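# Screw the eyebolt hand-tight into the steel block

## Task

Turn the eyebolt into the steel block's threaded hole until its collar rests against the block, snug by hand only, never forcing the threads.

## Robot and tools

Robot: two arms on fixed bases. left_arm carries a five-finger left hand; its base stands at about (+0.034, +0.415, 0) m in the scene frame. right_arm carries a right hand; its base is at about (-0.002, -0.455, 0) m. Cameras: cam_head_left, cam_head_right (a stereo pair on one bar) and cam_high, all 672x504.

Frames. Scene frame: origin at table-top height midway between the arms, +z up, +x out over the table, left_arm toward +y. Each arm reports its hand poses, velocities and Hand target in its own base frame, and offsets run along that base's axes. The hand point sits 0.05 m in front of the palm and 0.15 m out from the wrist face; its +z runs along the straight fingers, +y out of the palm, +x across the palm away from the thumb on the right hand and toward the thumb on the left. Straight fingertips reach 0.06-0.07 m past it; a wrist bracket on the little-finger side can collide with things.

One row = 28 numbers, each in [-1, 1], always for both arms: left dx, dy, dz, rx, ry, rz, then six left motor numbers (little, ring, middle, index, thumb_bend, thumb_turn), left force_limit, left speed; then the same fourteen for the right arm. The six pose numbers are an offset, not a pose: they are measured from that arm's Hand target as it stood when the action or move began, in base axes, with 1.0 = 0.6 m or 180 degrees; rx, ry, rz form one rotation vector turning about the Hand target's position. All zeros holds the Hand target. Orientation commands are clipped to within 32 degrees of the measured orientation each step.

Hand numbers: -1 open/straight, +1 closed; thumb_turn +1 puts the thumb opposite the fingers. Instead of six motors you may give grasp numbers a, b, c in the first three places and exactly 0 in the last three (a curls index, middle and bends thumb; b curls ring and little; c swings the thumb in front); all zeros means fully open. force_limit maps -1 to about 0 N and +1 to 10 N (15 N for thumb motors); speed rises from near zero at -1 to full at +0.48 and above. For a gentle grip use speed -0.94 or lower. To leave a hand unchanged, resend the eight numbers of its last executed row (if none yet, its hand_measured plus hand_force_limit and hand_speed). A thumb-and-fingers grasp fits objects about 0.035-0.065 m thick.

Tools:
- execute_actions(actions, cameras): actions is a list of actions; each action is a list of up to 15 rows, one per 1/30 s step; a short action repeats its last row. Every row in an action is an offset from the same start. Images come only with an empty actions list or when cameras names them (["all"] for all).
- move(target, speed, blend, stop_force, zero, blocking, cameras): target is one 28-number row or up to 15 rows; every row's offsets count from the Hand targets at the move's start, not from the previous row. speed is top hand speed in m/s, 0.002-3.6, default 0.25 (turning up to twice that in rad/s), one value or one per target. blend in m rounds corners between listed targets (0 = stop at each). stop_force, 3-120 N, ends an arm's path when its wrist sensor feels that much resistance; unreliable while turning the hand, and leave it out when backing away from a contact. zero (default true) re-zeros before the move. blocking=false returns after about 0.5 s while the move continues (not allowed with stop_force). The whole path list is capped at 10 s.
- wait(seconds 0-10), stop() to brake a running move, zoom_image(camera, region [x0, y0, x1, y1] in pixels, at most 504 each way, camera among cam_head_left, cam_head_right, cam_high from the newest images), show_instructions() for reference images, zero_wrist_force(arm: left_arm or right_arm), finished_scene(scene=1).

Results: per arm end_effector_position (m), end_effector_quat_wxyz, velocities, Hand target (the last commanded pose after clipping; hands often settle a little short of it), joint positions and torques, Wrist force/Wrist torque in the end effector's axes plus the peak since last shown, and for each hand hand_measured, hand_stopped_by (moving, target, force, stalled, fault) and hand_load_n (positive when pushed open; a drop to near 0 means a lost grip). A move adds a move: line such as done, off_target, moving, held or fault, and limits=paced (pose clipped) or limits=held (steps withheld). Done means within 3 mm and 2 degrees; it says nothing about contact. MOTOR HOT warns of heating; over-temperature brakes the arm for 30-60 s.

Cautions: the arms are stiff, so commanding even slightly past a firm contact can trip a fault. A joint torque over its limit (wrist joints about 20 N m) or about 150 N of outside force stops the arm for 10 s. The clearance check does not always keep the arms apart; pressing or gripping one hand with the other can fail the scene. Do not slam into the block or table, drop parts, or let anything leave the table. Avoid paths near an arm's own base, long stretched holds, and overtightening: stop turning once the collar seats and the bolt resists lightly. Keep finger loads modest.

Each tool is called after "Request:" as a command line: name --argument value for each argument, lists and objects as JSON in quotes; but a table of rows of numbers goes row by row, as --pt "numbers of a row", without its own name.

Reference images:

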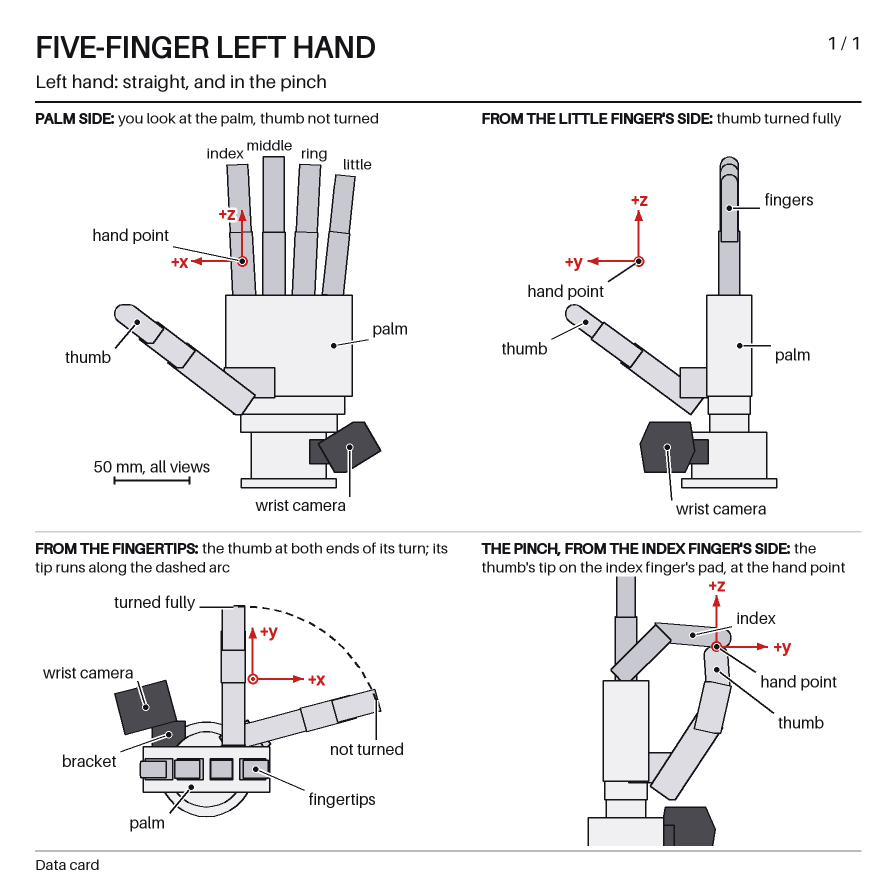

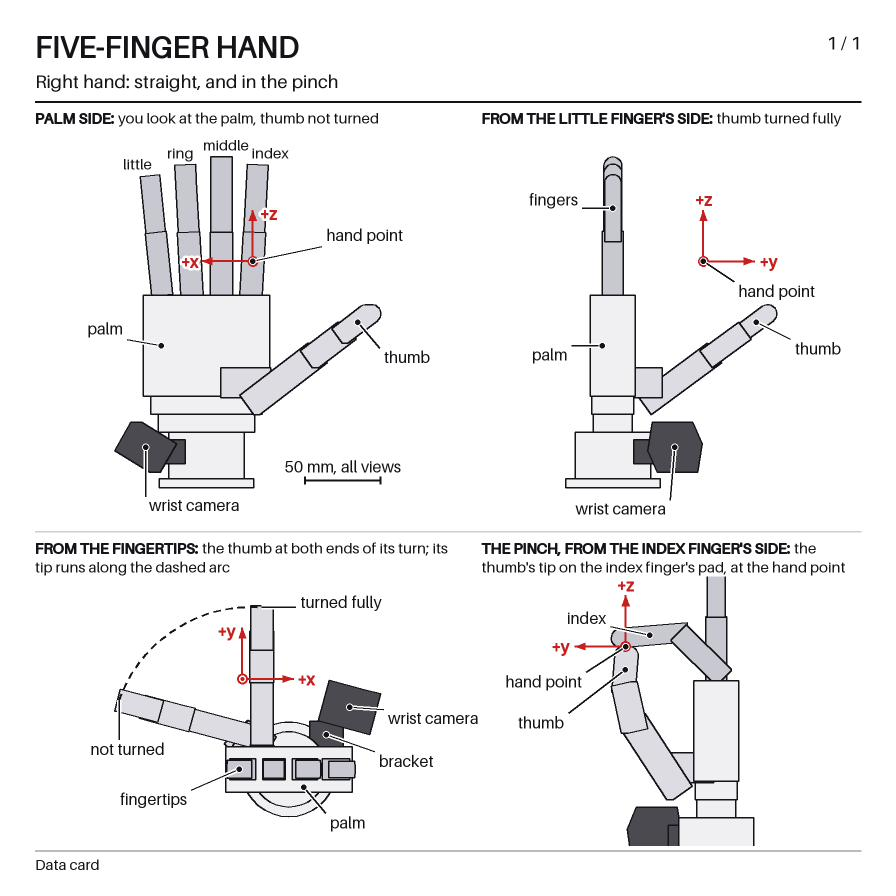

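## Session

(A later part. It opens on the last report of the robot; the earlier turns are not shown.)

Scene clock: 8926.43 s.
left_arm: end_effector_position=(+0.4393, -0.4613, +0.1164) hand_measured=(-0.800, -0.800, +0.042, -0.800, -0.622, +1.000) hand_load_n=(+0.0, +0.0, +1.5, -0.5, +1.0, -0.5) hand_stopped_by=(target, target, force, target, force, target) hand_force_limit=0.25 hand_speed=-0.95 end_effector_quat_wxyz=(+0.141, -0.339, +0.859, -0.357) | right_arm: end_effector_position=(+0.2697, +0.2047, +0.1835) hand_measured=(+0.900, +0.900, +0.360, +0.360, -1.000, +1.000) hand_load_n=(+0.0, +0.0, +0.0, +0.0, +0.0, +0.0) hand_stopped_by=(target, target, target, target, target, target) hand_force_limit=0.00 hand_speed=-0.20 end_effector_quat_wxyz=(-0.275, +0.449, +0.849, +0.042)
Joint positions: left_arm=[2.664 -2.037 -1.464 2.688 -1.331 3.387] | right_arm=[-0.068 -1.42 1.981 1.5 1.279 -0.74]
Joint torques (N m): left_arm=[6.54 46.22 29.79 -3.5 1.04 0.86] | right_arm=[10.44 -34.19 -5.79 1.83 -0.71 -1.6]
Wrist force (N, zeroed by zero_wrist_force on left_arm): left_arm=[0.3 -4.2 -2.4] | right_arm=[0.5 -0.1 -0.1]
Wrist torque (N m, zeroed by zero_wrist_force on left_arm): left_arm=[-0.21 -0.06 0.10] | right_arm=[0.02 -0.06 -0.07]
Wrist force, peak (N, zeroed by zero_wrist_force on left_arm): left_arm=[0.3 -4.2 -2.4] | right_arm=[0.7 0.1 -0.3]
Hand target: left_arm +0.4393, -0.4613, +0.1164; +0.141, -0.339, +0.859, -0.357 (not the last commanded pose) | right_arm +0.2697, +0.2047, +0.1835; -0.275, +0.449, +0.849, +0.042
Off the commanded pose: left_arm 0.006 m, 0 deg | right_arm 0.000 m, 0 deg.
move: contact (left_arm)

Request:
wait --seconds 0.1 --cameras '["cam_head_right", "cam_high"]'

Request:
zoom_image --camera "cam_head_right" --region '[350, 390, 400, 440]'

Request:
zoom_image --camera "cam_high" --region '[320, 190, 380, 250]'

Scene clock: 8941.00 s.
left_arm: end_effector_position=(+0.4393, -0.4613, +0.1164) hand_measured=(-0.800, -0.800, +0.042, -0.800, -0.622, +1.000) hand_load_n=(+0.0, +0.0, +1.5, +0.0, +1.5, +0.0) hand_stopped_by=(target, target, force, target, force, target) hand_force_limit=0.25 hand_speed=-0.95 end_effector_quat_wxyz=(+0.141, -0.339, +0.859, -0.357) | right_arm: end_effector_position=(+0.2697, +0.2047, +0.1835) hand_measured=(+0.900, +0.900, +0.360, +0.360, -1.000, +1.000) hand_load_n=(+0.0, +0.0, +0.0, +0.0, +0.0, +0.0) hand_stopped_by=(target, target, target, target, target, target) hand_force_limit=0.00 hand_speed=-0.20 end_effector_quat_wxyz=(-0.275, +0.449, +0.849, +0.042)
Joint positions: left_arm=[2.664 -2.037 -1.464 2.688 -1.331 3.387] | right_arm=[-0.068 -1.42 1.981 1.5 1.279 -0.74]
Joint torques (N m): left_arm=[6.22 45.51 30.33 -3.56 1.15 0.78] | right_arm=[10.03 -35.18 -6.46 1.73 -0.56 -1.55]
Wrist force (N, zeroed by zero_wrist_force on left_arm): left_arm=[0.4 -4.1 -2.3] | right_arm=[0.6 -0.2 -0.2]
Wrist torque (N m, zeroed by zero_wrist_force on left_arm): left_arm=[-0.20 -0.08 0.10] | right_arm=[0.01 -0.06 -0.08]
Wrist force, peak (N, zeroed by zero_wrist_force on left_arm): left_arm=[0.3 -4.3 -2.2] | right_arm=[0.8 0.0 -0.4]
Hand target: left_arm +0.4393, -0.4613, +0.1164; +0.141, -0.339, +0.859, -0.357 (not the last commanded pose) | right_arm +0.2697, +0.2047, +0.1835; -0.275, +0.449, +0.849, +0.042
Off the commanded pose: left_arm 0.006 m, 0 deg | right_arm 0.000 m, 0 deg.
wait: 0.10 s; at rest from the start
Images, in order (width x height): cam_head_right 672x504, cam_high 672x504.

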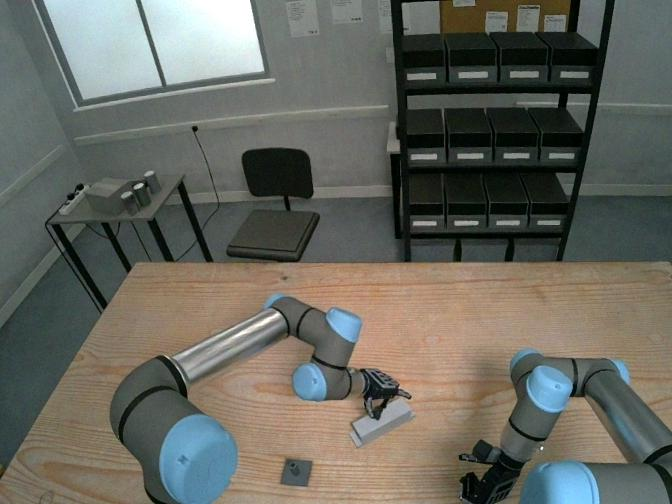

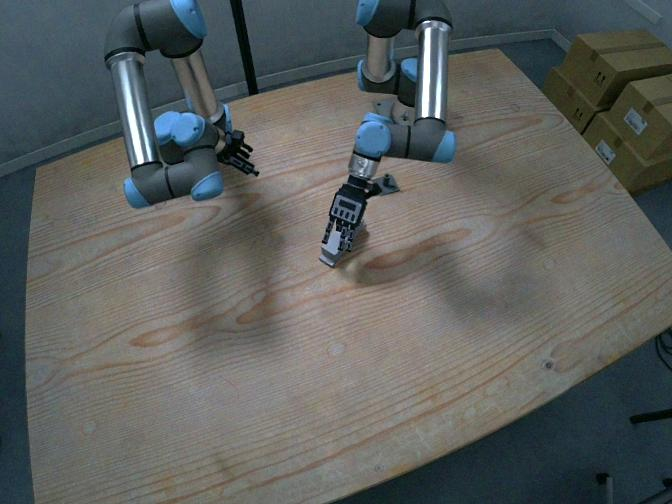

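Scaled by 10.080 from the camera's 672x504 image, which has a finer 960x720 frame.

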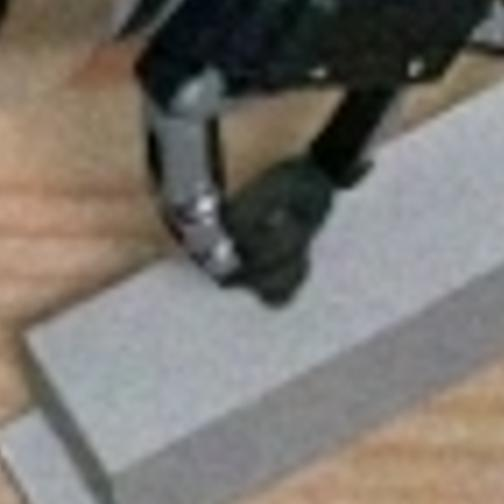

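Scaled by 8.400 from the camera's 672x504 image, which has a finer 960x720 frame.

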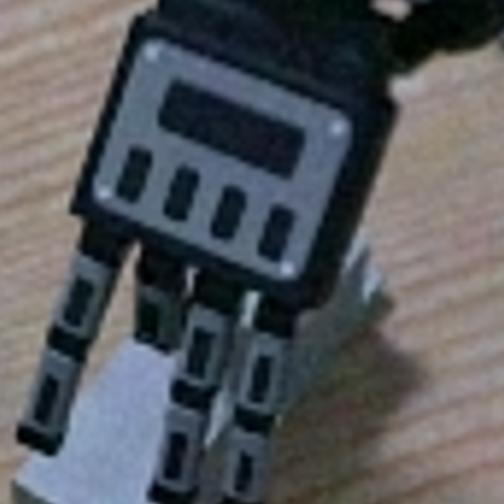

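Request:
move --target '[0,0,0,0,0,0,-0.8,-0.8,0.5,-0.8,0.2,1,0.25,-0.95,0,0,0,0,0,0,0.9,0.9,0.36,0.36,-1,1,0,-0.2]' --speed 0.01 --cameras '["cam_head_right"]'

Request:
zoom_image --camera "cam_head_right" --region '[350, 390, 400, 440]'

Scene clock: 8951.13 s.
left_arm: end_effector_position=(+0.4393, -0.4613, +0.1164) hand_measured=(-0.800, -0.800, +0.054, -0.800, -0.606, +1.000) hand_load_n=(+0.0, +0.0, +10.0, +0.0, +9.0, +1.0) hand_stopped_by=(target, target, force, target, force, target) hand_force_limit=0.25 hand_speed=-0.95 end_effector_quat_wxyz=(+0.141, -0.339, +0.859, -0.357) | right_arm: end_effector_position=(+0.2697, +0.2047, +0.1835) hand_measured=(+0.900, +0.900, +0.360, +0.360, -1.000, +1.000) hand_load_n=(+0.0, +0.5, +0.0, +0.5, +0.0, +0.0) hand_stopped_by=(target, target, target, target, target, target) hand_force_limit=0.00 hand_speed=-0.20 end_effector_quat_wxyz=(-0.275, +0.449, +0.849, +0.042)
Joint positions: left_arm=[2.664 -2.037 -1.464 2.688 -1.331 3.387] | right_arm=[-0.068 -1.42 1.981 1.5 1.279 -0.74]
Joint torques (N m): left_arm=[5.92 47.06 29.57 -3.25 1.26 0.66] | right_arm=[10.47 -34.86 -5.77 1.82 -0.69 -1.57]
Wrist force (N, zeroed by zero_wrist_force on left_arm): left_arm=[0.2 -1.5 -0.4] | right_arm=[0.6 0.0 -0.4]
Wrist torque (N m, zeroed by zero_wrist_force on left_arm): left_arm=[-0.05 -0.03 0.05] | right_arm=[0.05 -0.05 -0.07]
Wrist force, peak (N, zeroed by zero_wrist_force on left_arm): left_arm=[0.3 -4.3 -2.3] | right_arm=[0.8 0.0 -0.4]
Hand target: left_arm +0.4393, -0.4613, +0.1164; +0.141, -0.339, +0.859, -0.357 | right_arm +0.2697, +0.2047, +0.1835; -0.275, +0.449, +0.849, +0.042
Off the commanded pose: left_arm 0.000 m, 0 deg | right_arm 0.000 m, 0 deg.
move: done
Images, in order (width x height): cam_head_right 672x504.

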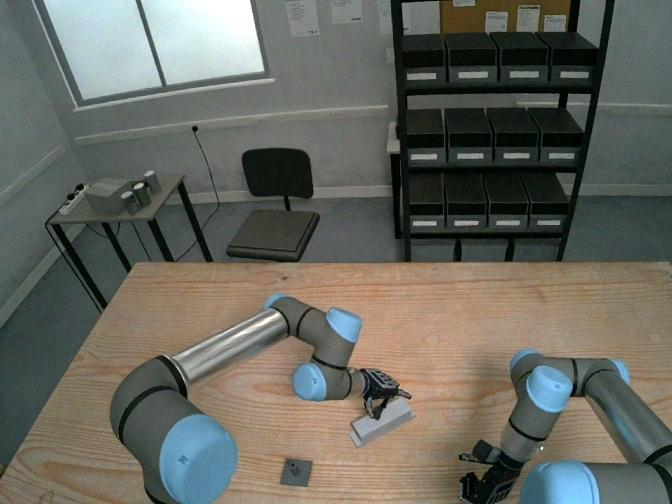

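Scaled by 10.080 from the camera's 672x504 image, which has a finer 960x720 frame.

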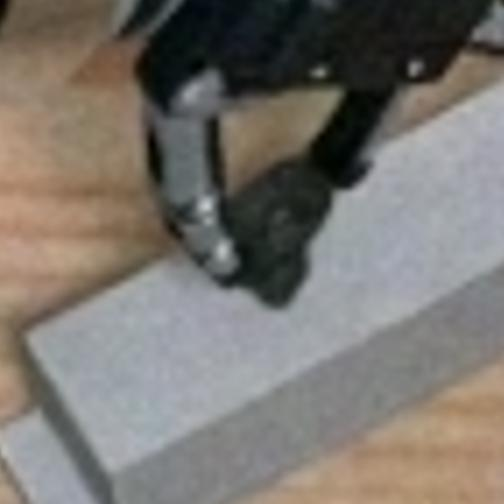

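Request:
move --target '[0,0,0.0333,0,0,0,-0.8,-0.8,0.5,-0.8,0.2,1,0.25,-0.95,0,0,0,0,0,0,0.9,0.9,0.36,0.36,-1,1,0,-0.2]' --speed 0.03 --cameras '["cam_head_right", "cam_head_left", "cam_high"]'

Request:
zoom_image --camera "cam_head_right" --region '[350, 385, 400, 435]'

Request:
zoom_image --camera "cam_head_left" --region '[370, 370, 420, 420]'

Request:
zoom_image --camera "cam_high" --region '[320, 190, 380, 250]'

Scene clock: 8977.77 s.
left_arm: end_effector_position=(+0.4394, -0.4613, +0.1366) hand_measured=(-0.800, -0.800, +0.054, -0.800, -0.606, +1.000) hand_load_n=(+0.0, +0.0, +10.0, +0.0, +9.0, +1.0) hand_stopped_by=(target, target, force, target, force, target) hand_force_limit=0.25 hand_speed=-0.95 end_effector_quat_wxyz=(+0.141, -0.339, +0.859, -0.357) end_effector_velocity=(+0.000, +0.000, -0.002) end_effector_angular_velocity=(-0.002, +0.000, +0.000) | right_arm: end_effector_position=(+0.2697, +0.2047, +0.1835) hand_measured=(+0.900, +0.900, +0.360, +0.360, -1.000, +1.000) hand_load_n=(+0.5, +0.0, +0.0, +0.0, +0.0, +0.0) hand_stopped_by=(target, target, target, target, target, target) hand_force_limit=0.00 hand_speed=-0.20 end_effector_quat_wxyz=(-0.275, +0.449, +0.849, +0.042)
Joint positions: left_arm=[2.664 -2.021 -1.434 2.641 -1.331 3.387] | right_arm=[-0.068 -1.42 1.981 1.5 1.279 -0.74]
Joint velocities: left_arm=[0 -0.001 -0.003 0.005 0.001 -0.001] | right_arm=[within noise]
Joint torques (N m): left_arm=[6.11 24.96 8.89 2.06 1.3 -0.13] | right_arm=[11.12 -33.78 -6.03 1.72 -0.59 -1.65]
Wrist force (N, zeroed by zero_wrist_force on left_arm): left_arm=[0.1 0.4 -0.1] | right_arm=[0.4 0.0 -0.3]
Wrist torque (N m, zeroed by zero_wrist_force on left_arm): left_arm=[0.03 -0.04 0.02] | right_arm=[0.04 -0.04 -0.07]
Wrist force, peak (N, zeroed by zero_wrist_force on left_arm): left_arm=[0.3 -1.8 -0.4] | right_arm=[0.7 -0.3 -0.4]
Hand target: left_arm +0.4393, -0.4613, +0.1363; +0.141, -0.339, +0.859, -0.357 | right_arm +0.2697, +0.2047, +0.1835; -0.275, +0.449, +0.849, +0.042
Off the commanded pose: left_arm 0.000 m, 0 deg | right_arm 0.000 m, 0 deg.
move: done

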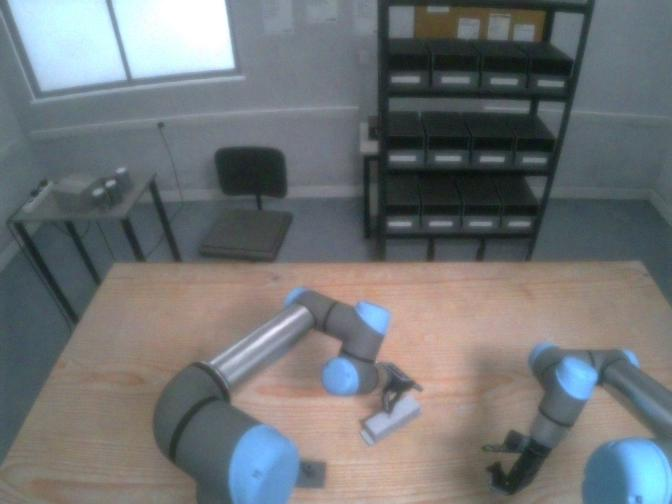

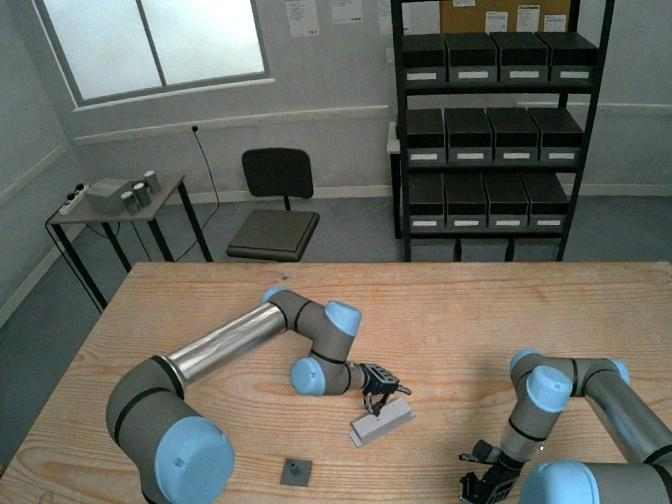

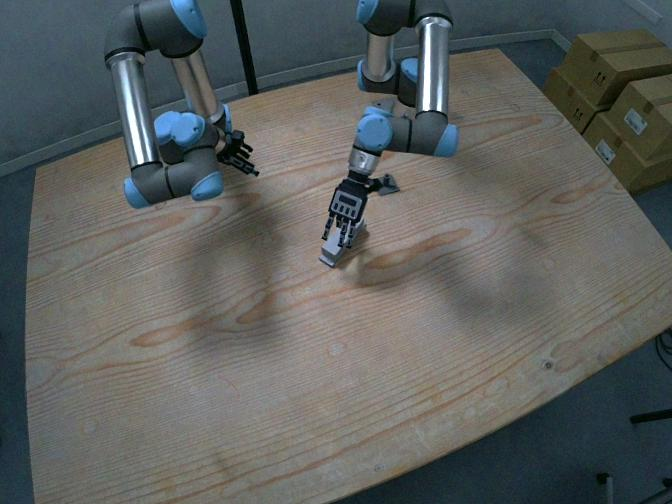

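Scaled by 10.080 from the camera's 672x504 image, which has a finer 960x720 frame.

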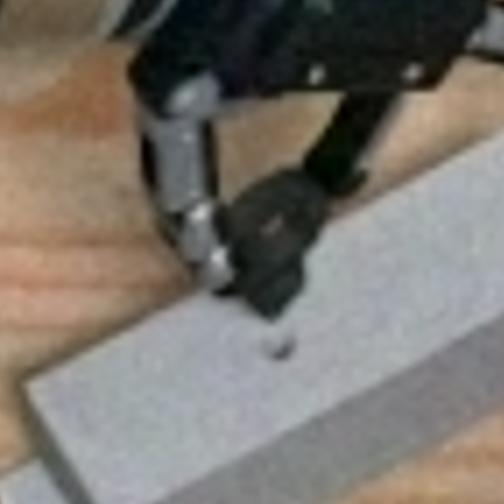

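Scaled by 10.080 from the camera's 672x504 image, which has a finer 960x720 frame.

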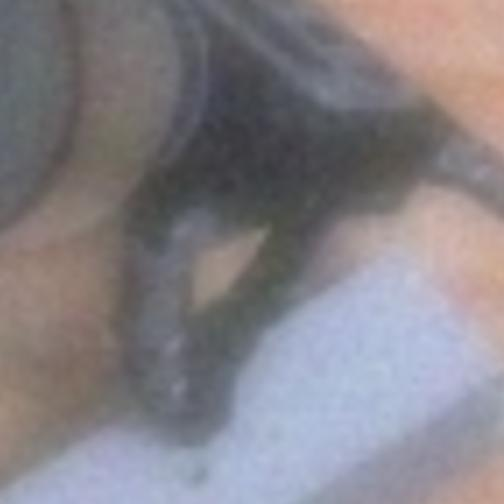

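Scaled by 8.400 from the camera's 672x504 image, which has a finer 960x720 frame.

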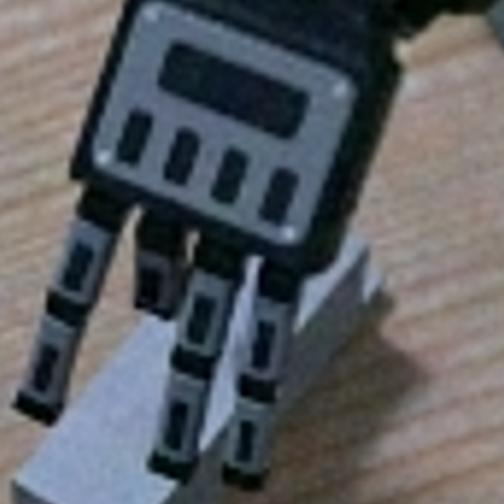

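Request:
move --target '[0.001,0,-0.0295,0,0,0,-0.8,-0.8,0.5,-0.8,0.2,1,0.25,-0.95,0,0,0,0,0,0,0.9,0.9,0.36,0.36,-1,1,0,-0.2]' --speed 0.02

Request:
move --target '[0,0,-0.012,0,0,0,-0.8,-0.8,0.5,-0.8,0.2,1,0.25,-0.95,0,0,0,0,0,0,0.9,0.9,0.36,0.36,-1,1,0,-0.2]' --speed 0.003 --stop_force 3

Request:
move --target '[0.00133,0,0.00333,0,0,0,-0.8,-0.8,0.5,-0.8,0.2,1,0.25,-0.95,0,0,0,0,0,0,0.9,0.9,0.36,0.36,-1,1,0,-0.2]' --speed 0.02

Request:
move --target '[0,0,-0.012,0,0,0,-0.8,-0.8,0.5,-0.8,0.2,1,0.25,-0.95,0,0,0,0,0,0,0.9,0.9,0.36,0.36,-1,1,0,-0.2]' --speed 0.003 --stop_force 3

Request:
move --target '[0.00133,0,0.00333,0,0,0,-0.8,-0.8,0.5,-0.8,0.2,1,0.25,-0.95,0,0,0,0,0,0,0.9,0.9,0.36,0.36,-1,1,0,-0.2]' --speed 0.02

Request:
move --target '[0,0,-0.012,0,0,0,-0.8,-0.8,0.5,-0.8,0.2,1,0.25,-0.95,0,0,0,0,0,0,0.9,0.9,0.36,0.36,-1,1,0,-0.2]' --speed 0.003 --stop_force 3

Scene clock: 9016.77 s.
left_arm: end_effector_position=(+0.4399, -0.4613, +0.1184) hand_measured=(-0.800, -0.800, +0.054, -0.800, -0.606, +1.000) hand_load_n=(+0.0, +0.0, +10.0, +0.0, +9.0, +1.0) hand_stopped_by=(target, target, force, target, force, target) hand_force_limit=0.25 hand_speed=-0.95 end_effector_quat_wxyz=(+0.141, -0.339, +0.859, -0.357) | right_arm: end_effector_position=(+0.2697, +0.2047, +0.1835) hand_measured=(+0.900, +0.900, +0.360, +0.360, -1.000, +1.000) hand_load_n=(+0.0, +0.0, +0.0, +0.0, +0.0, +0.5) hand_stopped_by=(target, target, target, target, target, target) hand_force_limit=0.00 hand_speed=-0.20 end_effector_quat_wxyz=(-0.275, +0.449, +0.849, +0.042)
Joint positions: left_arm=[2.664 -2.036 -1.46 2.682 -1.331 3.388] | right_arm=[-0.068 -1.42 1.981 1.5 1.279 -0.74]
Joint torques (N m): left_arm=[7.5 40.02 27.15 -2.81 1.57 1.44] | right_arm=[10.87 -34.11 -5.38 1.64 -0.7 -1.52]
Wrist force (N, zeroed by zero_wrist_force on left_arm): left_arm=[0.0 0.4 0.3] | right_arm=[0.5 -0.2 -0.1]
Wrist torque (N m, zeroed by zero_wrist_force on left_arm): left_arm=[0.01 -0.01 0.01] | right_arm=[0.01 -0.05 -0.08]
Wrist force, peak (N, zeroed by zero_wrist_force on left_arm): left_arm=[0.0 0.7 0.4] | right_arm=[0.7 0.0 -0.5]
Hand target: left_arm +0.4399, -0.4613, +0.1186; +0.141, -0.339, +0.859, -0.357 | right_arm +0.2697, +0.2047, +0.1835; -0.275, +0.449, +0.849, +0.042
Off the commanded pose: left_arm 0.000 m, 0 deg | right_arm 0.000 m, 0 deg.
move: done

Scene clock: 9018.23 s.
left_arm: end_effector_position=(+0.4399, -0.4613, +0.1161) hand_measured=(-0.800, -0.800, +0.054, -0.800, -0.606, +1.000) hand_load_n=(+0.0, +0.0, +10.0, +0.0, +9.0, +1.0) hand_stopped_by=(target, target, force, target, force, target) hand_force_limit=0.25 hand_speed=-0.95 end_effector_quat_wxyz=(+0.141, -0.339, +0.859, -0.357) | right_arm: end_effector_position=(+0.2697, +0.2047, +0.1835) hand_measured=(+0.900, +0.900, +0.360, +0.360, -1.000, +1.000) hand_load_n=(+0.0, +0.0, +0.0, +0.0, +0.0, +0.5) hand_stopped_by=(target, target, target, target, target, target) hand_force_limit=0.00 hand_speed=-0.20 end_effector_quat_wxyz=(-0.275, +0.449, +0.849, +0.042)
Joint positions: left_arm=[2.664 -2.038 -1.463 2.688 -1.331 3.388] | right_arm=[-0.068 -1.42 1.981 1.5 1.279 -0.74]
Joint torques (N m): left_arm=[6.93 36.95 26.46 -3.47 1.19 0.53] | right_arm=[11.05 -34.05 -5.99 1.72 -0.74 -1.48]
Wrist force (N, zeroed by zero_wrist_force on left_arm): left_arm=[0.3 -4.4 -2.8] | right_arm=[0.6 0.0 -0.2]
Wrist torque (N m, zeroed by zero_wrist_force on left_arm): left_arm=[-0.23 -0.07 0.11] | right_arm=[0.03 -0.06 -0.07]
Wrist force, peak (N, zeroed by zero_wrist_force on left_arm): left_arm=[0.3 -4.4 -2.8] | right_arm=[0.6 -0.1 -0.4]
Hand target: left_arm +0.4399, -0.4613, +0.1162; +0.141, -0.339, +0.859, -0.357 (not the last commanded pose) | right_arm +0.2697, +0.2047, +0.1835; -0.275, +0.449, +0.849, +0.042
Off the commanded pose: left_arm 0.005 m, 0 deg | right_arm 0.000 m, 0 deg.
move: contact (left_arm)

Scene clock: 9018.93 s.
left_arm: end_effector_position=(+0.4407, -0.4613, +0.1182) hand_measured=(-0.800, -0.800, +0.054, -0.800, -0.606, +1.000) hand_load_n=(+0.0, +0.0, +10.0, +0.0, +9.0, +1.0) hand_stopped_by=(target, target, force, target, force, target) hand_force_limit=0.25 hand_speed=-0.95 end_effector_quat_wxyz=(+0.141, -0.339, +0.859, -0.357) | right_arm: end_effector_position=(+0.2697, +0.2047, +0.1835) hand_measured=(+0.900, +0.900, +0.360, +0.360, -1.000, +1.000) hand_load_n=(+0.0, +0.0, +0.0, +0.0, +0.0, +0.0) hand_stopped_by=(target, target, target, target, target, target) hand_force_limit=0.00 hand_speed=-0.20 end_effector_quat_wxyz=(-0.275, +0.449, +0.849, +0.042)
Joint positions: left_arm=[2.665 -2.038 -1.458 2.682 -1.33 3.388] | right_arm=[-0.068 -1.42 1.981 1.5 1.279 -0.74]
Joint torques (N m): left_arm=[6.64 49.45 27.08 -1.79 1.74 1.25] | right_arm=[10.62 -35.12 -6.62 1.56 -0.56 -1.47]
Wrist force (N, zeroed by zero_wrist_force on left_arm): left_arm=[0.0 0.5 0.1] | right_arm=[0.5 -0.1 -0.2]
Wrist torque (N m, zeroed by zero_wrist_force on left_arm): left_arm=[0.02 -0.01 0.01] | right_arm=[0.02 -0.06 -0.08]
Wrist force, peak (N, zeroed by zero_wrist_force on left_arm): left_arm=[0.2 -4.8 -2.4] | right_arm=[0.7 0.0 -0.4]
Hand target: left_arm +0.4407, -0.4613, +0.1182; +0.141, -0.339, +0.859, -0.357 | right_arm +0.2697, +0.2047, +0.1835; -0.275, +0.449, +0.849, +0.042
Off the commanded pose: left_arm 0.000 m, 0 deg | right_arm 0.000 m, 0 deg.
move: done

Scene clock: 9020.47 s.
left_arm: end_effector_position=(+0.4407, -0.4613, +0.1153) hand_measured=(-0.800, -0.800, +0.054, -0.800, -0.606, +1.000) hand_load_n=(+0.0, +0.0, +10.0, +0.0, +9.0, +1.0) hand_stopped_by=(target, target, force, target, force, target) hand_force_limit=0.25 hand_speed=-0.95 end_effector_quat_wxyz=(+0.141, -0.339, +0.859, -0.357) | right_arm: end_effector_position=(+0.2697, +0.2047, +0.1835) hand_measured=(+0.900, +0.900, +0.360, +0.360, -1.000, +1.000) hand_load_n=(+0.0, +0.0, +0.0, +0.0, +0.0, +0.0) hand_stopped_by=(target, target, target, target, target, target) hand_force_limit=0.00 hand_speed=-0.20 end_effector_quat_wxyz=(-0.275, +0.449, +0.849, +0.042)
Joint positions: left_arm=[2.665 -2.04 -1.462 2.689 -1.33 3.388] | right_arm=[-0.068 -1.42 1.981 1.5 1.279 -0.74]
Joint torques (N m): left_arm=[3.06 38.92 26.65 -4.23 0.69 0.28] | right_arm=[10.57 -34.59 -6.1 1.7 -0.65 -1.58]
Wrist force (N, zeroed by zero_wrist_force on left_arm): left_arm=[0.0 -5.0 -1.4] | right_arm=[0.5 -0.3 -0.3]
Wrist torque (N m, zeroed by zero_wrist_force on left_arm): left_arm=[-0.11 -0.05 0.13] | right_arm=[0.00 -0.04 -0.09]
Wrist force, peak (N, zeroed by zero_wrist_force on left_arm): left_arm=[0.0 -5.0 -1.4] | right_arm=[0.7 0.0 -0.3]
Hand target: left_arm +0.4407, -0.4613, +0.1154; +0.141, -0.339, +0.859, -0.357 (not the last commanded pose) | right_arm +0.2697, +0.2047, +0.1835; -0.275, +0.449, +0.849, +0.042
Off the commanded pose: left_arm 0.004 m, 0 deg | right_arm 0.000 m, 0 deg.
move: contact (left_arm)

Scene clock: 9021.17 s.
left_arm: end_effector_position=(+0.4415, -0.4613, +0.1175) hand_measured=(-0.800, -0.800, +0.054, -0.800, -0.606, +1.000) hand_load_n=(+0.0, +0.0, +9.5, +0.0, +9.0, +1.0) hand_stopped_by=(target, target, force, target, force, target) hand_force_limit=0.25 hand_speed=-0.95 end_effector_quat_wxyz=(+0.141, -0.339, +0.859, -0.357) | right_arm: end_effector_position=(+0.2697, +0.2047, +0.1835) hand_measured=(+0.900, +0.900, +0.360, +0.360, -1.000, +1.000) hand_load_n=(+0.5, +0.0, +0.0, +0.0, +0.0, +0.0) hand_stopped_by=(target, target, target, target, target, target) hand_force_limit=0.00 hand_speed=-0.20 end_effector_quat_wxyz=(-0.275, +0.449, +0.849, +0.042)
Joint positions: left_arm=[2.666 -2.04 -1.457 2.683 -1.33 3.389] | right_arm=[-0.068 -1.42 1.981 1.5 1.279 -0.74]
Joint torques (N m): left_arm=[7.11 48.73 25.68 -1.89 1.63 1.23] | right_arm=[9.82 -34.21 -5.94 1.68 -0.77 -1.41]
Wrist force (N, zeroed by zero_wrist_force on left_arm): left_arm=[-0.1 0.2 0.0] | right_arm=[0.5 0.0 -0.3]
Wrist torque (N m, zeroed by zero_wrist_force on left_arm): left_arm=[0.00 0.01 0.01] | right_arm=[0.04 -0.04 -0.08]
Wrist force, peak (N, zeroed by zero_wrist_force on left_arm): left_arm=[-0.1 -5.5 -1.0] | right_arm=[0.6 -0.1 -0.3]
Hand target: left_arm +0.4415, -0.4613, +0.1174; +0.141, -0.339, +0.859, -0.357 | right_arm +0.2697, +0.2047, +0.1835; -0.275, +0.449, +0.849, +0.042
Off the commanded pose: left_arm 0.000 m, 0 deg | right_arm 0.000 m, 0 deg.
move: done

Scene clock: 9022.47 s.
left_arm: end_effector_position=(+0.4415, -0.4613, +0.1153) hand_measured=(-0.800, -0.800, +0.054, -0.800, -0.606, +1.000) hand_load_n=(+0.0, +0.0, +9.0, +0.0, +9.0, +0.5) hand_stopped_by=(target, target, force, target, force, target) hand_force_limit=0.25 hand_speed=-0.95 end_effector_quat_wxyz=(+0.141, -0.339, +0.859, -0.357) | right_arm: end_effector_position=(+0.2697, +0.2047, +0.1835) hand_measured=(+0.900, +0.900, +0.360, +0.360, -1.000, +1.000) hand_load_n=(+0.0, +0.0, +0.0, +0.0, +0.0, +0.0) hand_stopped_by=(target, target, target, target, target, target) hand_force_limit=0.00 hand_speed=-0.20 end_effector_quat_wxyz=(-0.275, +0.449, +0.849, +0.042)
Joint positions: left_arm=[2.666 -2.042 -1.46 2.688 -1.33 3.389] | right_arm=[-0.068 -1.42 1.981 1.5 1.279 -0.74]
Joint torques (N m): left_arm=[5.14 36.7 26.94 -3.07 0.88 0.34] | right_arm=[10.42 -34.72 -7.06 1.67 -0.76 -1.62]
Wrist force (N, zeroed by zero_wrist_force on left_arm): left_arm=[0.1 -3.4 -3.7] | right_arm=[0.6 -0.1 -0.1]
Wrist torque (N m, zeroed by zero_wrist_force on left_arm): left_arm=[-0.25 -0.09 0.09] | right_arm=[0.01 -0.07 -0.07]
Wrist force, peak (N, zeroed by zero_wrist_force on left_arm): left_arm=[0.1 -3.4 -4.1] | right_arm=[0.6 -0.1 -0.3]
Hand target: left_arm +0.4415, -0.4613, +0.1154; +0.141, -0.339, +0.859, -0.357 (not the last commanded pose) | right_arm +0.2697, +0.2047, +0.1835; -0.275, +0.449, +0.849, +0.042
Off the commanded pose: left_arm 0.005 m, 0 deg | right_arm 0.000 m, 0 deg.
move: contact (left_arm)

Request:
move --target '[-0.00067,0,0.00333,0,0,0,-0.8,-0.8,0.5,-0.8,0.2,1,0.25,-0.95,0,0,0,0,0,0,0.9,0.9,0.36,0.36,-1,1,0,-0.2]' --speed 0.02

Request:
move --target '[0,0,-0.012,0,0,0,-0.8,-0.8,0.5,-0.8,0.2,1,0.25,-0.95,0,0,0,0,0,0,0.9,0.9,0.36,0.36,-1,1,0,-0.2]' --speed 0.003 --stop_force 3

Request:
move --target '[0.00067,0.001,0.00333,0,0,0,-0.8,-0.8,0.5,-0.8,0.2,1,0.25,-0.95,0,0,0,0,0,0,0.9,0.9,0.36,0.36,-1,1,0,-0.2]' --speed 0.02

Request:
move --target '[0,0,-0.012,0,0,0,-0.8,-0.8,0.5,-0.8,0.2,1,0.25,-0.95,0,0,0,0,0,0,0.9,0.9,0.36,0.36,-1,1,0,-0.2]' --speed 0.003 --stop_force 3

Request:
move --target '[-0.00133,-0.002,0.00333,0,0,0,-0.8,-0.8,0.5,-0.8,0.2,1,0.25,-0.95,0,0,0,0,0,0,0.9,0.9,0.36,0.36,-1,1,0,-0.2]' --speed 0.02

Request:
move --target '[0,0,-0.012,0,0,0,-0.8,-0.8,0.5,-0.8,0.2,1,0.25,-0.95,0,0,0,0,0,0,0.9,0.9,0.36,0.36,-1,1,0,-0.2]' --speed 0.003 --stop_force 3

Scene clock: 9050.17 s.
left_arm: end_effector_position=(+0.4411, -0.4613, +0.1174) hand_measured=(-0.800, -0.800, +0.054, -0.800, -0.606, +1.000) hand_load_n=(+0.0, +0.0, +9.5, +0.0, +9.0, +1.0) hand_stopped_by=(target, target, force, target, force, target) hand_force_limit=0.25 hand_speed=-0.95 end_effector_quat_wxyz=(+0.141, -0.339, +0.859, -0.357) | right_arm: end_effector_position=(+0.2697, +0.2047, +0.1835) hand_measured=(+0.900, +0.900, +0.360, +0.360, -1.000, +1.000) hand_load_n=(+0.0, +0.0, +0.0, +0.0, +0.0, +0.0) hand_stopped_by=(target, target, target, target, target, target) hand_force_limit=0.00 hand_speed=-0.20 end_effector_quat_wxyz=(-0.275, +0.449, +0.849, +0.042)
Joint positions: left_arm=[2.665 -2.039 -1.458 2.684 -1.33 3.389] | right_arm=[-0.068 -1.42 1.981 1.5 1.279 -0.74]
Joint torques (N m): left_arm=[-7.94 45.28 29.76 -2.05 -1.13 -1.11] | right_arm=[10.5 -34.11 -5.34 1.59 -0.6 -1.58]
Wrist force (N, zeroed by zero_wrist_force on left_arm): left_arm=[0.0 0.3 0.2] | right_arm=[0.6 -0.1 -0.4]
Wrist torque (N m, zeroed by zero_wrist_force on left_arm): left_arm=[-0.01 -0.01 0.01] | right_arm=[0.03 -0.05 -0.07]
Wrist force, peak (N, zeroed by zero_wrist_force on left_arm): left_arm=[0.2 -3.8 -4.0] | right_arm=[0.6 -0.1 -0.4]
Hand target: left_arm +0.4411, -0.4613, +0.1174; +0.141, -0.339, +0.859, -0.357 | right_arm +0.2697, +0.2047, +0.1835; -0.275, +0.449, +0.849, +0.042
Off the commanded pose: left_arm 0.000 m, 0 deg | right_arm 0.000 m, 0 deg.
move: done

Scene clock: 9051.43 s.
left_arm: end_effector_position=(+0.4411, -0.4613, +0.1153) hand_measured=(-0.800, -0.800, +0.054, -0.800, -0.606, +1.000) hand_load_n=(+0.0, +0.0, +9.5, +0.0, +8.5, +1.0) hand_stopped_by=(target, target, force, target, force, target) hand_force_limit=0.25 hand_speed=-0.95 end_effector_quat_wxyz=(+0.141, -0.339, +0.859, -0.357) | right_arm: end_effector_position=(+0.2697, +0.2047, +0.1835) hand_measured=(+0.900, +0.900, +0.360, +0.360, -1.000, +1.000) hand_load_n=(+0.0, +0.0, +0.0, +0.0, +0.0, +0.0) hand_stopped_by=(target, target, target, target, target, target) hand_force_limit=0.00 hand_speed=-0.20 end_effector_quat_wxyz=(-0.275, +0.449, +0.849, +0.042)
Joint positions: left_arm=[2.665 -2.041 -1.461 2.688 -1.33 3.389] | right_arm=[-0.068 -1.42 1.981 1.5 1.279 -0.74]
Joint torques (N m): left_arm=[-7.67 35.16 25.25 -3.35 -1.09 -0.71] | right_arm=[10.62 -34.43 -6.23 1.66 -0.56 -1.67]
Wrist force (N, zeroed by zero_wrist_force on left_arm): left_arm=[0.2 -4.2 -2.7] | right_arm=[0.4 -0.2 -0.3]
Wrist torque (N m, zeroed by zero_wrist_force on left_arm): left_arm=[-0.24 -0.08 0.11] | right_arm=[0.02 -0.03 -0.09]
Wrist force, peak (N, zeroed by zero_wrist_force on left_arm): left_arm=[0.1 -4.1 -3.0] | right_arm=[0.8 -0.1 -0.4]
Hand target: left_arm +0.4411, -0.4613, +0.1154; +0.141, -0.339, +0.859, -0.357 (not the last commanded pose) | right_arm +0.2697, +0.2047, +0.1835; -0.275, +0.449, +0.849, +0.042
Off the commanded pose: left_arm 0.005 m, 0 deg | right_arm 0.000 m, 0 deg.
move: contact (left_arm)

Scene clock: 9052.13 s.
left_arm: end_effector_position=(+0.4415, -0.4607, +0.1174) hand_measured=(-0.800, -0.800, +0.054, -0.800, -0.606, +1.000) hand_load_n=(+0.0, +0.0, +9.5, +0.0, +8.5, +1.0) hand_stopped_by=(target, target, force, target, force, target) hand_force_limit=0.25 hand_speed=-0.95 end_effector_quat_wxyz=(+0.141, -0.339, +0.859, -0.357) | right_arm: end_effector_position=(+0.2697, +0.2047, +0.1835) hand_measured=(+0.900, +0.900, +0.360, +0.360, -1.000, +1.000) hand_load_n=(+0.0, +0.0, +0.0, +0.0, -0.5, +0.5) hand_stopped_by=(target, target, target, target, target, target) hand_force_limit=0.00 hand_speed=-0.20 end_effector_quat_wxyz=(-0.275, +0.449, +0.849, +0.042)
Joint positions: left_arm=[2.667 -2.039 -1.459 2.684 -1.329 3.39] | right_arm=[-0.068 -1.42 1.981 1.5 1.279 -0.74]
Joint torques (N m): left_arm=[6.81 46.2 28.7 -2.02 1.4 0.99] | right_arm=[10.43 -34.28 -6.4 1.45 -0.56 -1.57]
Wrist force (N, zeroed by zero_wrist_force on left_arm): left_arm=[-0.1 0.2 0.1] | right_arm=[0.6 0.0 -0.2]
Wrist torque (N m, zeroed by zero_wrist_force on left_arm): left_arm=[-0.01 0.00 0.00] | right_arm=[0.04 -0.06 -0.07]
Wrist force, peak (N, zeroed by zero_wrist_force on left_arm): left_arm=[0.0 -4.8 -2.9] | right_arm=[0.6 -0.2 -0.3]
Hand target: left_arm +0.4415, -0.4607, +0.1174; +0.141, -0.339, +0.859, -0.357 | right_arm +0.2697, +0.2047, +0.1835; -0.275, +0.449, +0.849, +0.042
Off the commanded pose: left_arm 0.000 m, 0 deg | right_arm 0.000 m, 0 deg.
move: done

Scene clock: 9053.40 s.
left_arm: end_effector_position=(+0.4415, -0.4607, +0.1153) hand_measured=(-0.800, -0.800, +0.054, -0.800, -0.606, +1.000) hand_load_n=(-0.5, +0.0, +9.5, +0.0, +8.5, +0.5) hand_stopped_by=(target, target, force, target, force, target) hand_force_limit=0.25 hand_speed=-0.95 end_effector_quat_wxyz=(+0.141, -0.339, +0.859, -0.357) | right_arm: end_effector_position=(+0.2697, +0.2047, +0.1835) hand_measured=(+0.900, +0.900, +0.360, +0.360, -1.000, +1.000) hand_load_n=(+0.0, +0.0, +0.0, +0.0, +0.0, +0.0) hand_stopped_by=(target, target, target, target, target, target) hand_force_limit=0.00 hand_speed=-0.20 end_effector_quat_wxyz=(-0.275, +0.449, +0.849, +0.042)
Joint positions: left_arm=[2.667 -2.041 -1.462 2.688 -1.329 3.39] | right_arm=[-0.068 -1.42 1.981 1.5 1.279 -0.74]
Joint torques (N m): left_arm=[2.7 36.23 25.88 -3.56 0.09 -0.43] | right_arm=[10.42 -34.11 -6.15 1.61 -0.67 -1.69]
Wrist force (N, zeroed by zero_wrist_force on left_arm): left_arm=[0.1 -4.2 -2.2] | right_arm=[0.5 0.1 -0.2]
Wrist torque (N m, zeroed by zero_wrist_force on left_arm): left_arm=[-0.17 -0.08 0.12] | right_arm=[0.04 -0.05 -0.07]
Wrist force, peak (N, zeroed by zero_wrist_force on left_arm): left_arm=[0.1 -4.4 -2.2] | right_arm=[0.7 -0.2 -0.3]
Hand target: left_arm +0.4415, -0.4607, +0.1154; +0.141, -0.339, +0.859, -0.357 (not the last commanded pose) | right_arm +0.2697, +0.2047, +0.1835; -0.275, +0.449, +0.849, +0.042
Off the commanded pose: left_arm 0.005 m, 0 deg | right_arm 0.000 m, 0 deg.
move: contact (left_arm)

Scene clock: 9054.10 s.
left_arm: end_effector_position=(+0.4407, -0.4619, +0.1174) hand_measured=(-0.800, -0.800, +0.054, -0.800, -0.606, +1.000) hand_load_n=(+0.0, +0.0, +10.0, +0.0, +8.5, +1.0) hand_stopped_by=(target, target, force, target, force, target) hand_force_limit=0.25 hand_speed=-0.95 end_effector_quat_wxyz=(+0.141, -0.339, +0.859, -0.357) | right_arm: end_effector_position=(+0.2697, +0.2047, +0.1835) hand_measured=(+0.900, +0.900, +0.360, +0.360, -1.000, +1.000) hand_load_n=(+0.0, +0.0, +0.0, +0.0, +0.0, +0.5) hand_stopped_by=(target, target, target, target, target, target) hand_force_limit=0.00 hand_speed=-0.20 end_effector_quat_wxyz=(-0.275, +0.449, +0.849, +0.042)
Joint positions: left_arm=[2.664 -2.039 -1.458 2.684 -1.331 3.388] | right_arm=[-0.068 -1.42 1.981 1.5 1.279 -0.74]
Joint torques (N m): left_arm=[-3.89 47.15 29.18 -2.19 -0.91 -0.69] | right_arm=[9.78 -34.82 -5.37 1.63 -0.74 -1.64]
Wrist force (N, zeroed by zero_wrist_force on left_arm): left_arm=[0.0 0.4 0.3] | right_arm=[0.6 -0.1 -0.5]
Wrist torque (N m, zeroed by zero_wrist_force on left_arm): left_arm=[0.00 0.00 0.01] | right_arm=[0.04 -0.05 -0.07]
Wrist force, peak (N, zeroed by zero_wrist_force on left_arm): left_arm=[0.0 -4.9 -2.1] | right_arm=[0.6 -0.2 -0.6]
Hand target: left_arm +0.4407, -0.4619, +0.1174; +0.141, -0.339, +0.859, -0.357 | right_arm +0.2697, +0.2047, +0.1835; -0.275, +0.449, +0.849, +0.042
Off the commanded pose: left_arm 0.000 m, 0 deg | right_arm 0.000 m, 0 deg.
move: done

Scene clock: 9055.40 s.
left_arm: end_effector_position=(+0.4407, -0.4619, +0.1153) hand_measured=(-0.800, -0.800, +0.054, -0.800, -0.606, +1.000) hand_load_n=(+0.0, +0.0, +9.0, +0.0, +9.0, +1.0) hand_stopped_by=(target, target, force, target, force, target) hand_force_limit=0.25 hand_speed=-0.95 end_effector_quat_wxyz=(+0.141, -0.339, +0.859, -0.357) | right_arm: end_effector_position=(+0.2697, +0.2047, +0.1835) hand_measured=(+0.900, +0.900, +0.360, +0.360, -1.000, +1.000) hand_load_n=(+0.0, +0.0, +0.0, +0.5, +0.0, +0.5) hand_stopped_by=(target, target, target, target, target, target) hand_force_limit=0.00 hand_speed=-0.20 end_effector_quat_wxyz=(-0.275, +0.449, +0.849, +0.042)
Joint positions: left_arm=[2.664 -2.041 -1.461 2.688 -1.331 3.388] | right_arm=[-0.068 -1.42 1.981 1.5 1.279 -0.74]
Joint torques (N m): left_arm=[4.75 36.09 26.71 -3.27 0.93 1.48] | right_arm=[10.17 -33.66 -5.16 1.76 -0.65 -1.6]
Wrist force (N, zeroed by zero_wrist_force on left_arm): left_arm=[0.2 -3.9 -3.2] | right_arm=[0.4 -0.2 -0.2]
Wrist torque (N m, zeroed by zero_wrist_force on left_arm): left_arm=[-0.22 -0.09 0.10] | right_arm=[0.01 -0.04 -0.08]
Wrist force, peak (N, zeroed by zero_wrist_force on left_arm): left_arm=[0.2 -3.9 -3.2] | right_arm=[0.7 0.0 -0.3]
Hand target: left_arm +0.4407, -0.4619, +0.1154; +0.141, -0.339, +0.859, -0.357 (not the last commanded pose) | right_arm +0.2697, +0.2047, +0.1835; -0.275, +0.449, +0.849, +0.042
Off the commanded pose: left_arm 0.005 m, 0 deg | right_arm 0.000 m, 0 deg.
move: contact (left_arm)

Request:
move --target '[-0.00167,0,0.00333,0,0,0,-0.8,-0.8,0.5,-0.8,0.2,1,0.25,-0.95,0,0,0,0,0,0,0.9,0.9,0.36,0.36,-1,1,0,-0.2]' --speed 0.02

Request:
move --target '[0,0,-0.012,0,0,0,-0.8,-0.8,0.5,-0.8,0.2,1,0.25,-0.95,0,0,0,0,0,0,0.9,0.9,0.36,0.36,-1,1,0,-0.2]' --speed 0.003 --stop_force 3

Request:
move --target '[0.004,0.001,0.00333,0,0,0,-0.8,-0.8,0.5,-0.8,0.2,1,0.25,-0.95,0,0,0,0,0,0,0.9,0.9,0.36,0.36,-1,1,0,-0.2]' --speed 0.02

Request:
move --target '[0,0,-0.012,0,0,0,-0.8,-0.8,0.5,-0.8,0.2,1,0.25,-0.95,0,0,0,0,0,0,0.9,0.9,0.36,0.36,-1,1,0,-0.2]' --speed 0.003 --stop_force 3

Request:
move --target '[-0.002,-0.0017,0.00333,0,0,0,-0.8,-0.8,0.5,-0.8,0.2,1,0.25,-0.95,0,0,0,0,0,0,0.9,0.9,0.36,0.36,-1,1,0,-0.2]' --speed 0.02 --cameras '["cam_head_right"]'

Request:
zoom_image --camera "cam_head_right" --region '[350, 385, 400, 435]'

Scene clock: 9078.40 s.
left_arm: end_effector_position=(+0.4397, -0.4619, +0.1174) hand_measured=(-0.800, -0.800, +0.054, -0.800, -0.606, +1.000) hand_load_n=(+0.0, +0.0, +9.5, +0.0, +9.0, +1.0) hand_stopped_by=(target, target, force, target, force, target) hand_force_limit=0.25 hand_speed=-0.95 end_effector_quat_wxyz=(+0.141, -0.339, +0.859, -0.357) | right_arm: end_effector_position=(+0.2697, +0.2047, +0.1835) hand_measured=(+0.900, +0.900, +0.360, +0.360, -1.000, +1.000) hand_load_n=(+0.0, +0.0, +0.0, +0.0, +0.0, +0.0) hand_stopped_by=(target, target, target, target, target, target) hand_force_limit=0.00 hand_speed=-0.20 end_effector_quat_wxyz=(-0.275, +0.449, +0.849, +0.042)
Joint positions: left_arm=[2.663 -2.037 -1.461 2.685 -1.332 3.387] | right_arm=[-0.068 -1.42 1.981 1.5 1.279 -0.74]
Joint torques (N m): left_arm=[-6.4 44.26 33.24 -2.33 -1.15 -1.01] | right_arm=[10.59 -34.09 -5.77 1.77 -0.67 -1.62]
Wrist force (N, zeroed by zero_wrist_force on left_arm): left_arm=[0.3 0.5 0.0] | right_arm=[0.5 -0.1 -0.3]
Wrist torque (N m, zeroed by zero_wrist_force on left_arm): left_arm=[0.05 -0.05 0.02] | right_arm=[0.04 -0.04 -0.08]
Wrist force, peak (N, zeroed by zero_wrist_force on left_arm): left_arm=[0.1 -4.1 -3.4] | right_arm=[0.7 -0.1 -0.4]
Hand target: left_arm +0.4397, -0.4619, +0.1174; +0.141, -0.339, +0.859, -0.357 | right_arm +0.2697, +0.2047, +0.1835; -0.275, +0.449, +0.849, +0.042
Off the commanded pose: left_arm 0.000 m, 0 deg | right_arm 0.000 m, 0 deg.
move: done

Scene clock: 9079.60 s.
left_arm: end_effector_position=(+0.4397, -0.4619, +0.1155) hand_measured=(-0.800, -0.800, +0.054, -0.800, -0.606, +1.000) hand_load_n=(+0.0, +0.0, +9.5, +0.0, +9.0, +1.5) hand_stopped_by=(target, target, force, target, force, target) hand_force_limit=0.25 hand_speed=-0.95 end_effector_quat_wxyz=(+0.141, -0.339, +0.859, -0.357) | right_arm: end_effector_position=(+0.2697, +0.2047, +0.1835) hand_measured=(+0.900, +0.900, +0.360, +0.360, -1.000, +1.000) hand_load_n=(+0.0, +0.0, +0.0, +0.0, +0.0, +0.0) hand_stopped_by=(target, target, target, target, target, target) hand_force_limit=0.00 hand_speed=-0.20 end_effector_quat_wxyz=(-0.275, +0.449, +0.849, +0.042)
Joint positions: left_arm=[2.663 -2.039 -1.463 2.689 -1.332 3.387] | right_arm=[-0.068 -1.42 1.981 1.5 1.279 -0.74]
Joint torques (N m): left_arm=[-2.89 39.01 25.39 -4.27 -0.32 -0.09] | right_arm=[10.63 -34.79 -5.74 1.71 -0.75 -1.62]
Wrist force (N, zeroed by zero_wrist_force on left_arm): left_arm=[0.1 -4.8 -0.8] | right_arm=[0.6 0.0 -0.2]
Wrist torque (N m, zeroed by zero_wrist_force on left_arm): left_arm=[-0.10 -0.03 0.12] | right_arm=[0.03 -0.06 -0.07]
Wrist force, peak (N, zeroed by zero_wrist_force on left_arm): left_arm=[0.0 -4.9 -0.8] | right_arm=[0.6 -0.2 -0.3]
Hand target: left_arm +0.4397, -0.4619, +0.1156; +0.141, -0.339, +0.859, -0.357 (not the last commanded pose) | right_arm +0.2697, +0.2047, +0.1835; -0.275, +0.449, +0.849, +0.042
Off the commanded pose: left_arm 0.005 m, 0 deg | right_arm 0.000 m, 0 deg.
move: contact (left_arm)

Scene clock: 9080.30 s.
left_arm: end_effector_position=(+0.4422, -0.4613, +0.1177) hand_measured=(-0.800, -0.800, +0.054, -0.800, -0.606, +1.000) hand_load_n=(+0.0, +0.0, +9.5, +0.0, +8.5, +1.0) hand_stopped_by=(target, target, force, target, force, target) hand_force_limit=0.25 hand_speed=-0.95 end_effector_quat_wxyz=(+0.141, -0.339, +0.859, -0.357) | right_arm: end_effector_position=(+0.2697, +0.2047, +0.1835) hand_measured=(+0.900, +0.900, +0.360, +0.360, -1.000, +1.000) hand_load_n=(+0.0, +0.0, +0.0, +0.0, +0.0, +0.0) hand_stopped_by=(target, target, target, target, target, target) hand_force_limit=0.00 hand_speed=-0.20 end_effector_quat_wxyz=(-0.275, +0.449, +0.849, +0.042)
Joint positions: left_arm=[2.666 -2.041 -1.455 2.682 -1.33 3.389] | right_arm=[-0.068 -1.42 1.981 1.5 1.279 -0.74]
Joint torques (N m): left_arm=[4.35 25.76 24.17 -1.5 1.17 0.73] | right_arm=[10.67 -35.02 -5.89 1.7 -0.62 -1.59]
Wrist force (N, zeroed by zero_wrist_force on left_arm): left_arm=[0.2 0.3 0.2] | right_arm=[0.5 0.0 -0.5]
Wrist torque (N m, zeroed by zero_wrist_force on left_arm): left_arm=[-0.01 -0.03 0.02] | right_arm=[0.05 -0.04 -0.07]
Wrist force, peak (N, zeroed by zero_wrist_force on left_arm): left_arm=[-0.1 -5.2 -0.8] | right_arm=[0.7 -0.1 -0.3]
Hand target: left_arm +0.4421, -0.4613, +0.1176; +0.141, -0.339, +0.859, -0.357 | right_arm +0.2697, +0.2047, +0.1835; -0.275, +0.449, +0.849, +0.042
Off the commanded pose: left_arm 0.000 m, 0 deg | right_arm 0.000 m, 0 deg.
move: done

Scene clock: 9081.30 s.
left_arm: end_effector_position=(+0.4421, -0.4613, +0.1163) hand_measured=(-0.800, -0.800, +0.054, -0.800, -0.606, +1.000) hand_load_n=(+0.0, +0.0, +8.5, +0.0, +8.5, +1.0) hand_stopped_by=(target, target, force, target, force, target) hand_force_limit=0.25 hand_speed=-0.95 end_effector_quat_wxyz=(+0.141, -0.339, +0.859, -0.357) | right_arm: end_effector_position=(+0.2697, +0.2047, +0.1835) hand_measured=(+0.900, +0.900, +0.360, +0.360, -1.000, +1.000) hand_load_n=(+0.0, +0.0, +0.0, +0.0, +0.0, +0.0) hand_stopped_by=(target, target, target, target, target, target) hand_force_limit=0.00 hand_speed=-0.20 end_effector_quat_wxyz=(-0.275, +0.449, +0.849, +0.042)
Joint positions: left_arm=[2.666 -2.042 -1.457 2.685 -1.33 3.389] | right_arm=[-0.068 -1.42 1.981 1.5 1.279 -0.74]
Joint torques (N m): left_arm=[-4.21 35.08 26.55 -3.34 -1.07 0.09] | right_arm=[10.26 -34.41 -6.36 1.77 -0.66 -1.53]
Wrist force (N, zeroed by zero_wrist_force on left_arm): left_arm=[0.3 -3.4 -3.0] | right_arm=[0.5 -0.1 -0.1]
Wrist torque (N m, zeroed by zero_wrist_force on left_arm): left_arm=[-0.19 -0.08 0.10] | right_arm=[0.02 -0.06 -0.08]
Wrist force, peak (N, zeroed by zero_wrist_force on left_arm): left_arm=[0.4 -3.5 -3.0] | right_arm=[0.7 0.1 -0.4]
Hand target: left_arm +0.4422, -0.4613, +0.1164; +0.141, -0.339, +0.859, -0.357 (not the last commanded pose) | right_arm +0.2697, +0.2047, +0.1835; -0.275, +0.449, +0.849, +0.042
Off the commanded pose: left_arm 0.006 m, 0 deg | right_arm 0.000 m, 0 deg.
move: contact (left_arm)

Scene clock: 9082.00 s.
left_arm: end_effector_position=(+0.4409, -0.4623, +0.1185) hand_measured=(-0.800, -0.800, +0.054, -0.800, -0.606, +1.000) hand_load_n=(+0.0, +0.0, +7.0, +0.0, +6.0, +0.5) hand_stopped_by=(target, target, force, target, force, target) hand_force_limit=0.25 hand_speed=-0.95 end_effector_quat_wxyz=(+0.141, -0.339, +0.859, -0.357) | right_arm: end_effector_position=(+0.2697, +0.2047, +0.1835) hand_measured=(+0.900, +0.900, +0.360, +0.360, -1.000, +1.000) hand_load_n=(+0.0, +0.0, +0.0, +0.0, +0.0, +0.0) hand_stopped_by=(target, target, target, target, target, target) hand_force_limit=0.00 hand_speed=-0.20 end_effector_quat_wxyz=(-0.275, +0.449, +0.849, +0.042)
Joint positions: left_arm=[2.663 -2.039 -1.455 2.681 -1.332 3.387] | right_arm=[-0.068 -1.42 1.981 1.5 1.279 -0.74]
Joint torques (N m): left_arm=[-3.2 45.3 31.26 -2.07 -0.84 -0.8] | right_arm=[10.11 -34.11 -5.83 1.71 -0.81 -1.52]
Wrist force (N, zeroed by zero_wrist_force on left_arm): left_arm=[-0.1 0.4 0.3] | right_arm=[0.5 -0.1 -0.5]
Wrist torque (N m, zeroed by zero_wrist_force on left_arm): left_arm=[0.01 0.01 0.00] | right_arm=[0.03 -0.04 -0.08]
Wrist force, peak (N, zeroed by zero_wrist_force on left_arm): left_arm=[0.2 -3.8 -2.7] | right_arm=[0.6 0.0 -0.5]
Hand target: left_arm +0.4410, -0.4623, +0.1184; +0.141, -0.339, +0.859, -0.357 | right_arm +0.2697, +0.2047, +0.1835; -0.275, +0.449, +0.849, +0.042
Off the commanded pose: left_arm 0.000 m, 0 deg | right_arm 0.000 m, 0 deg.
move: done
Images, in order (width x height): cam_head_right 672x504.

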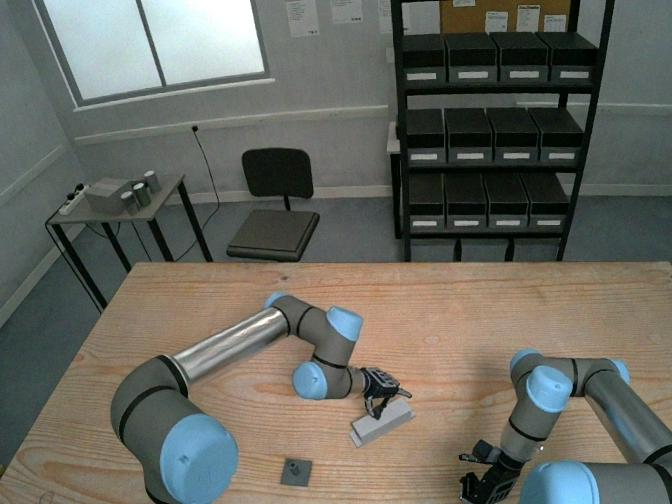

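Scaled by 10.080 from the camera's 672x504 image, which has a finer 960x720 frame.

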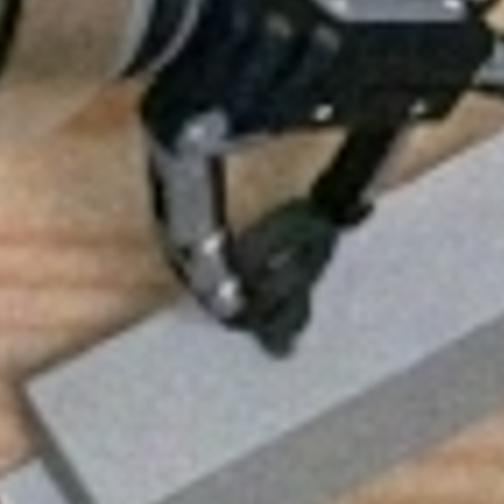

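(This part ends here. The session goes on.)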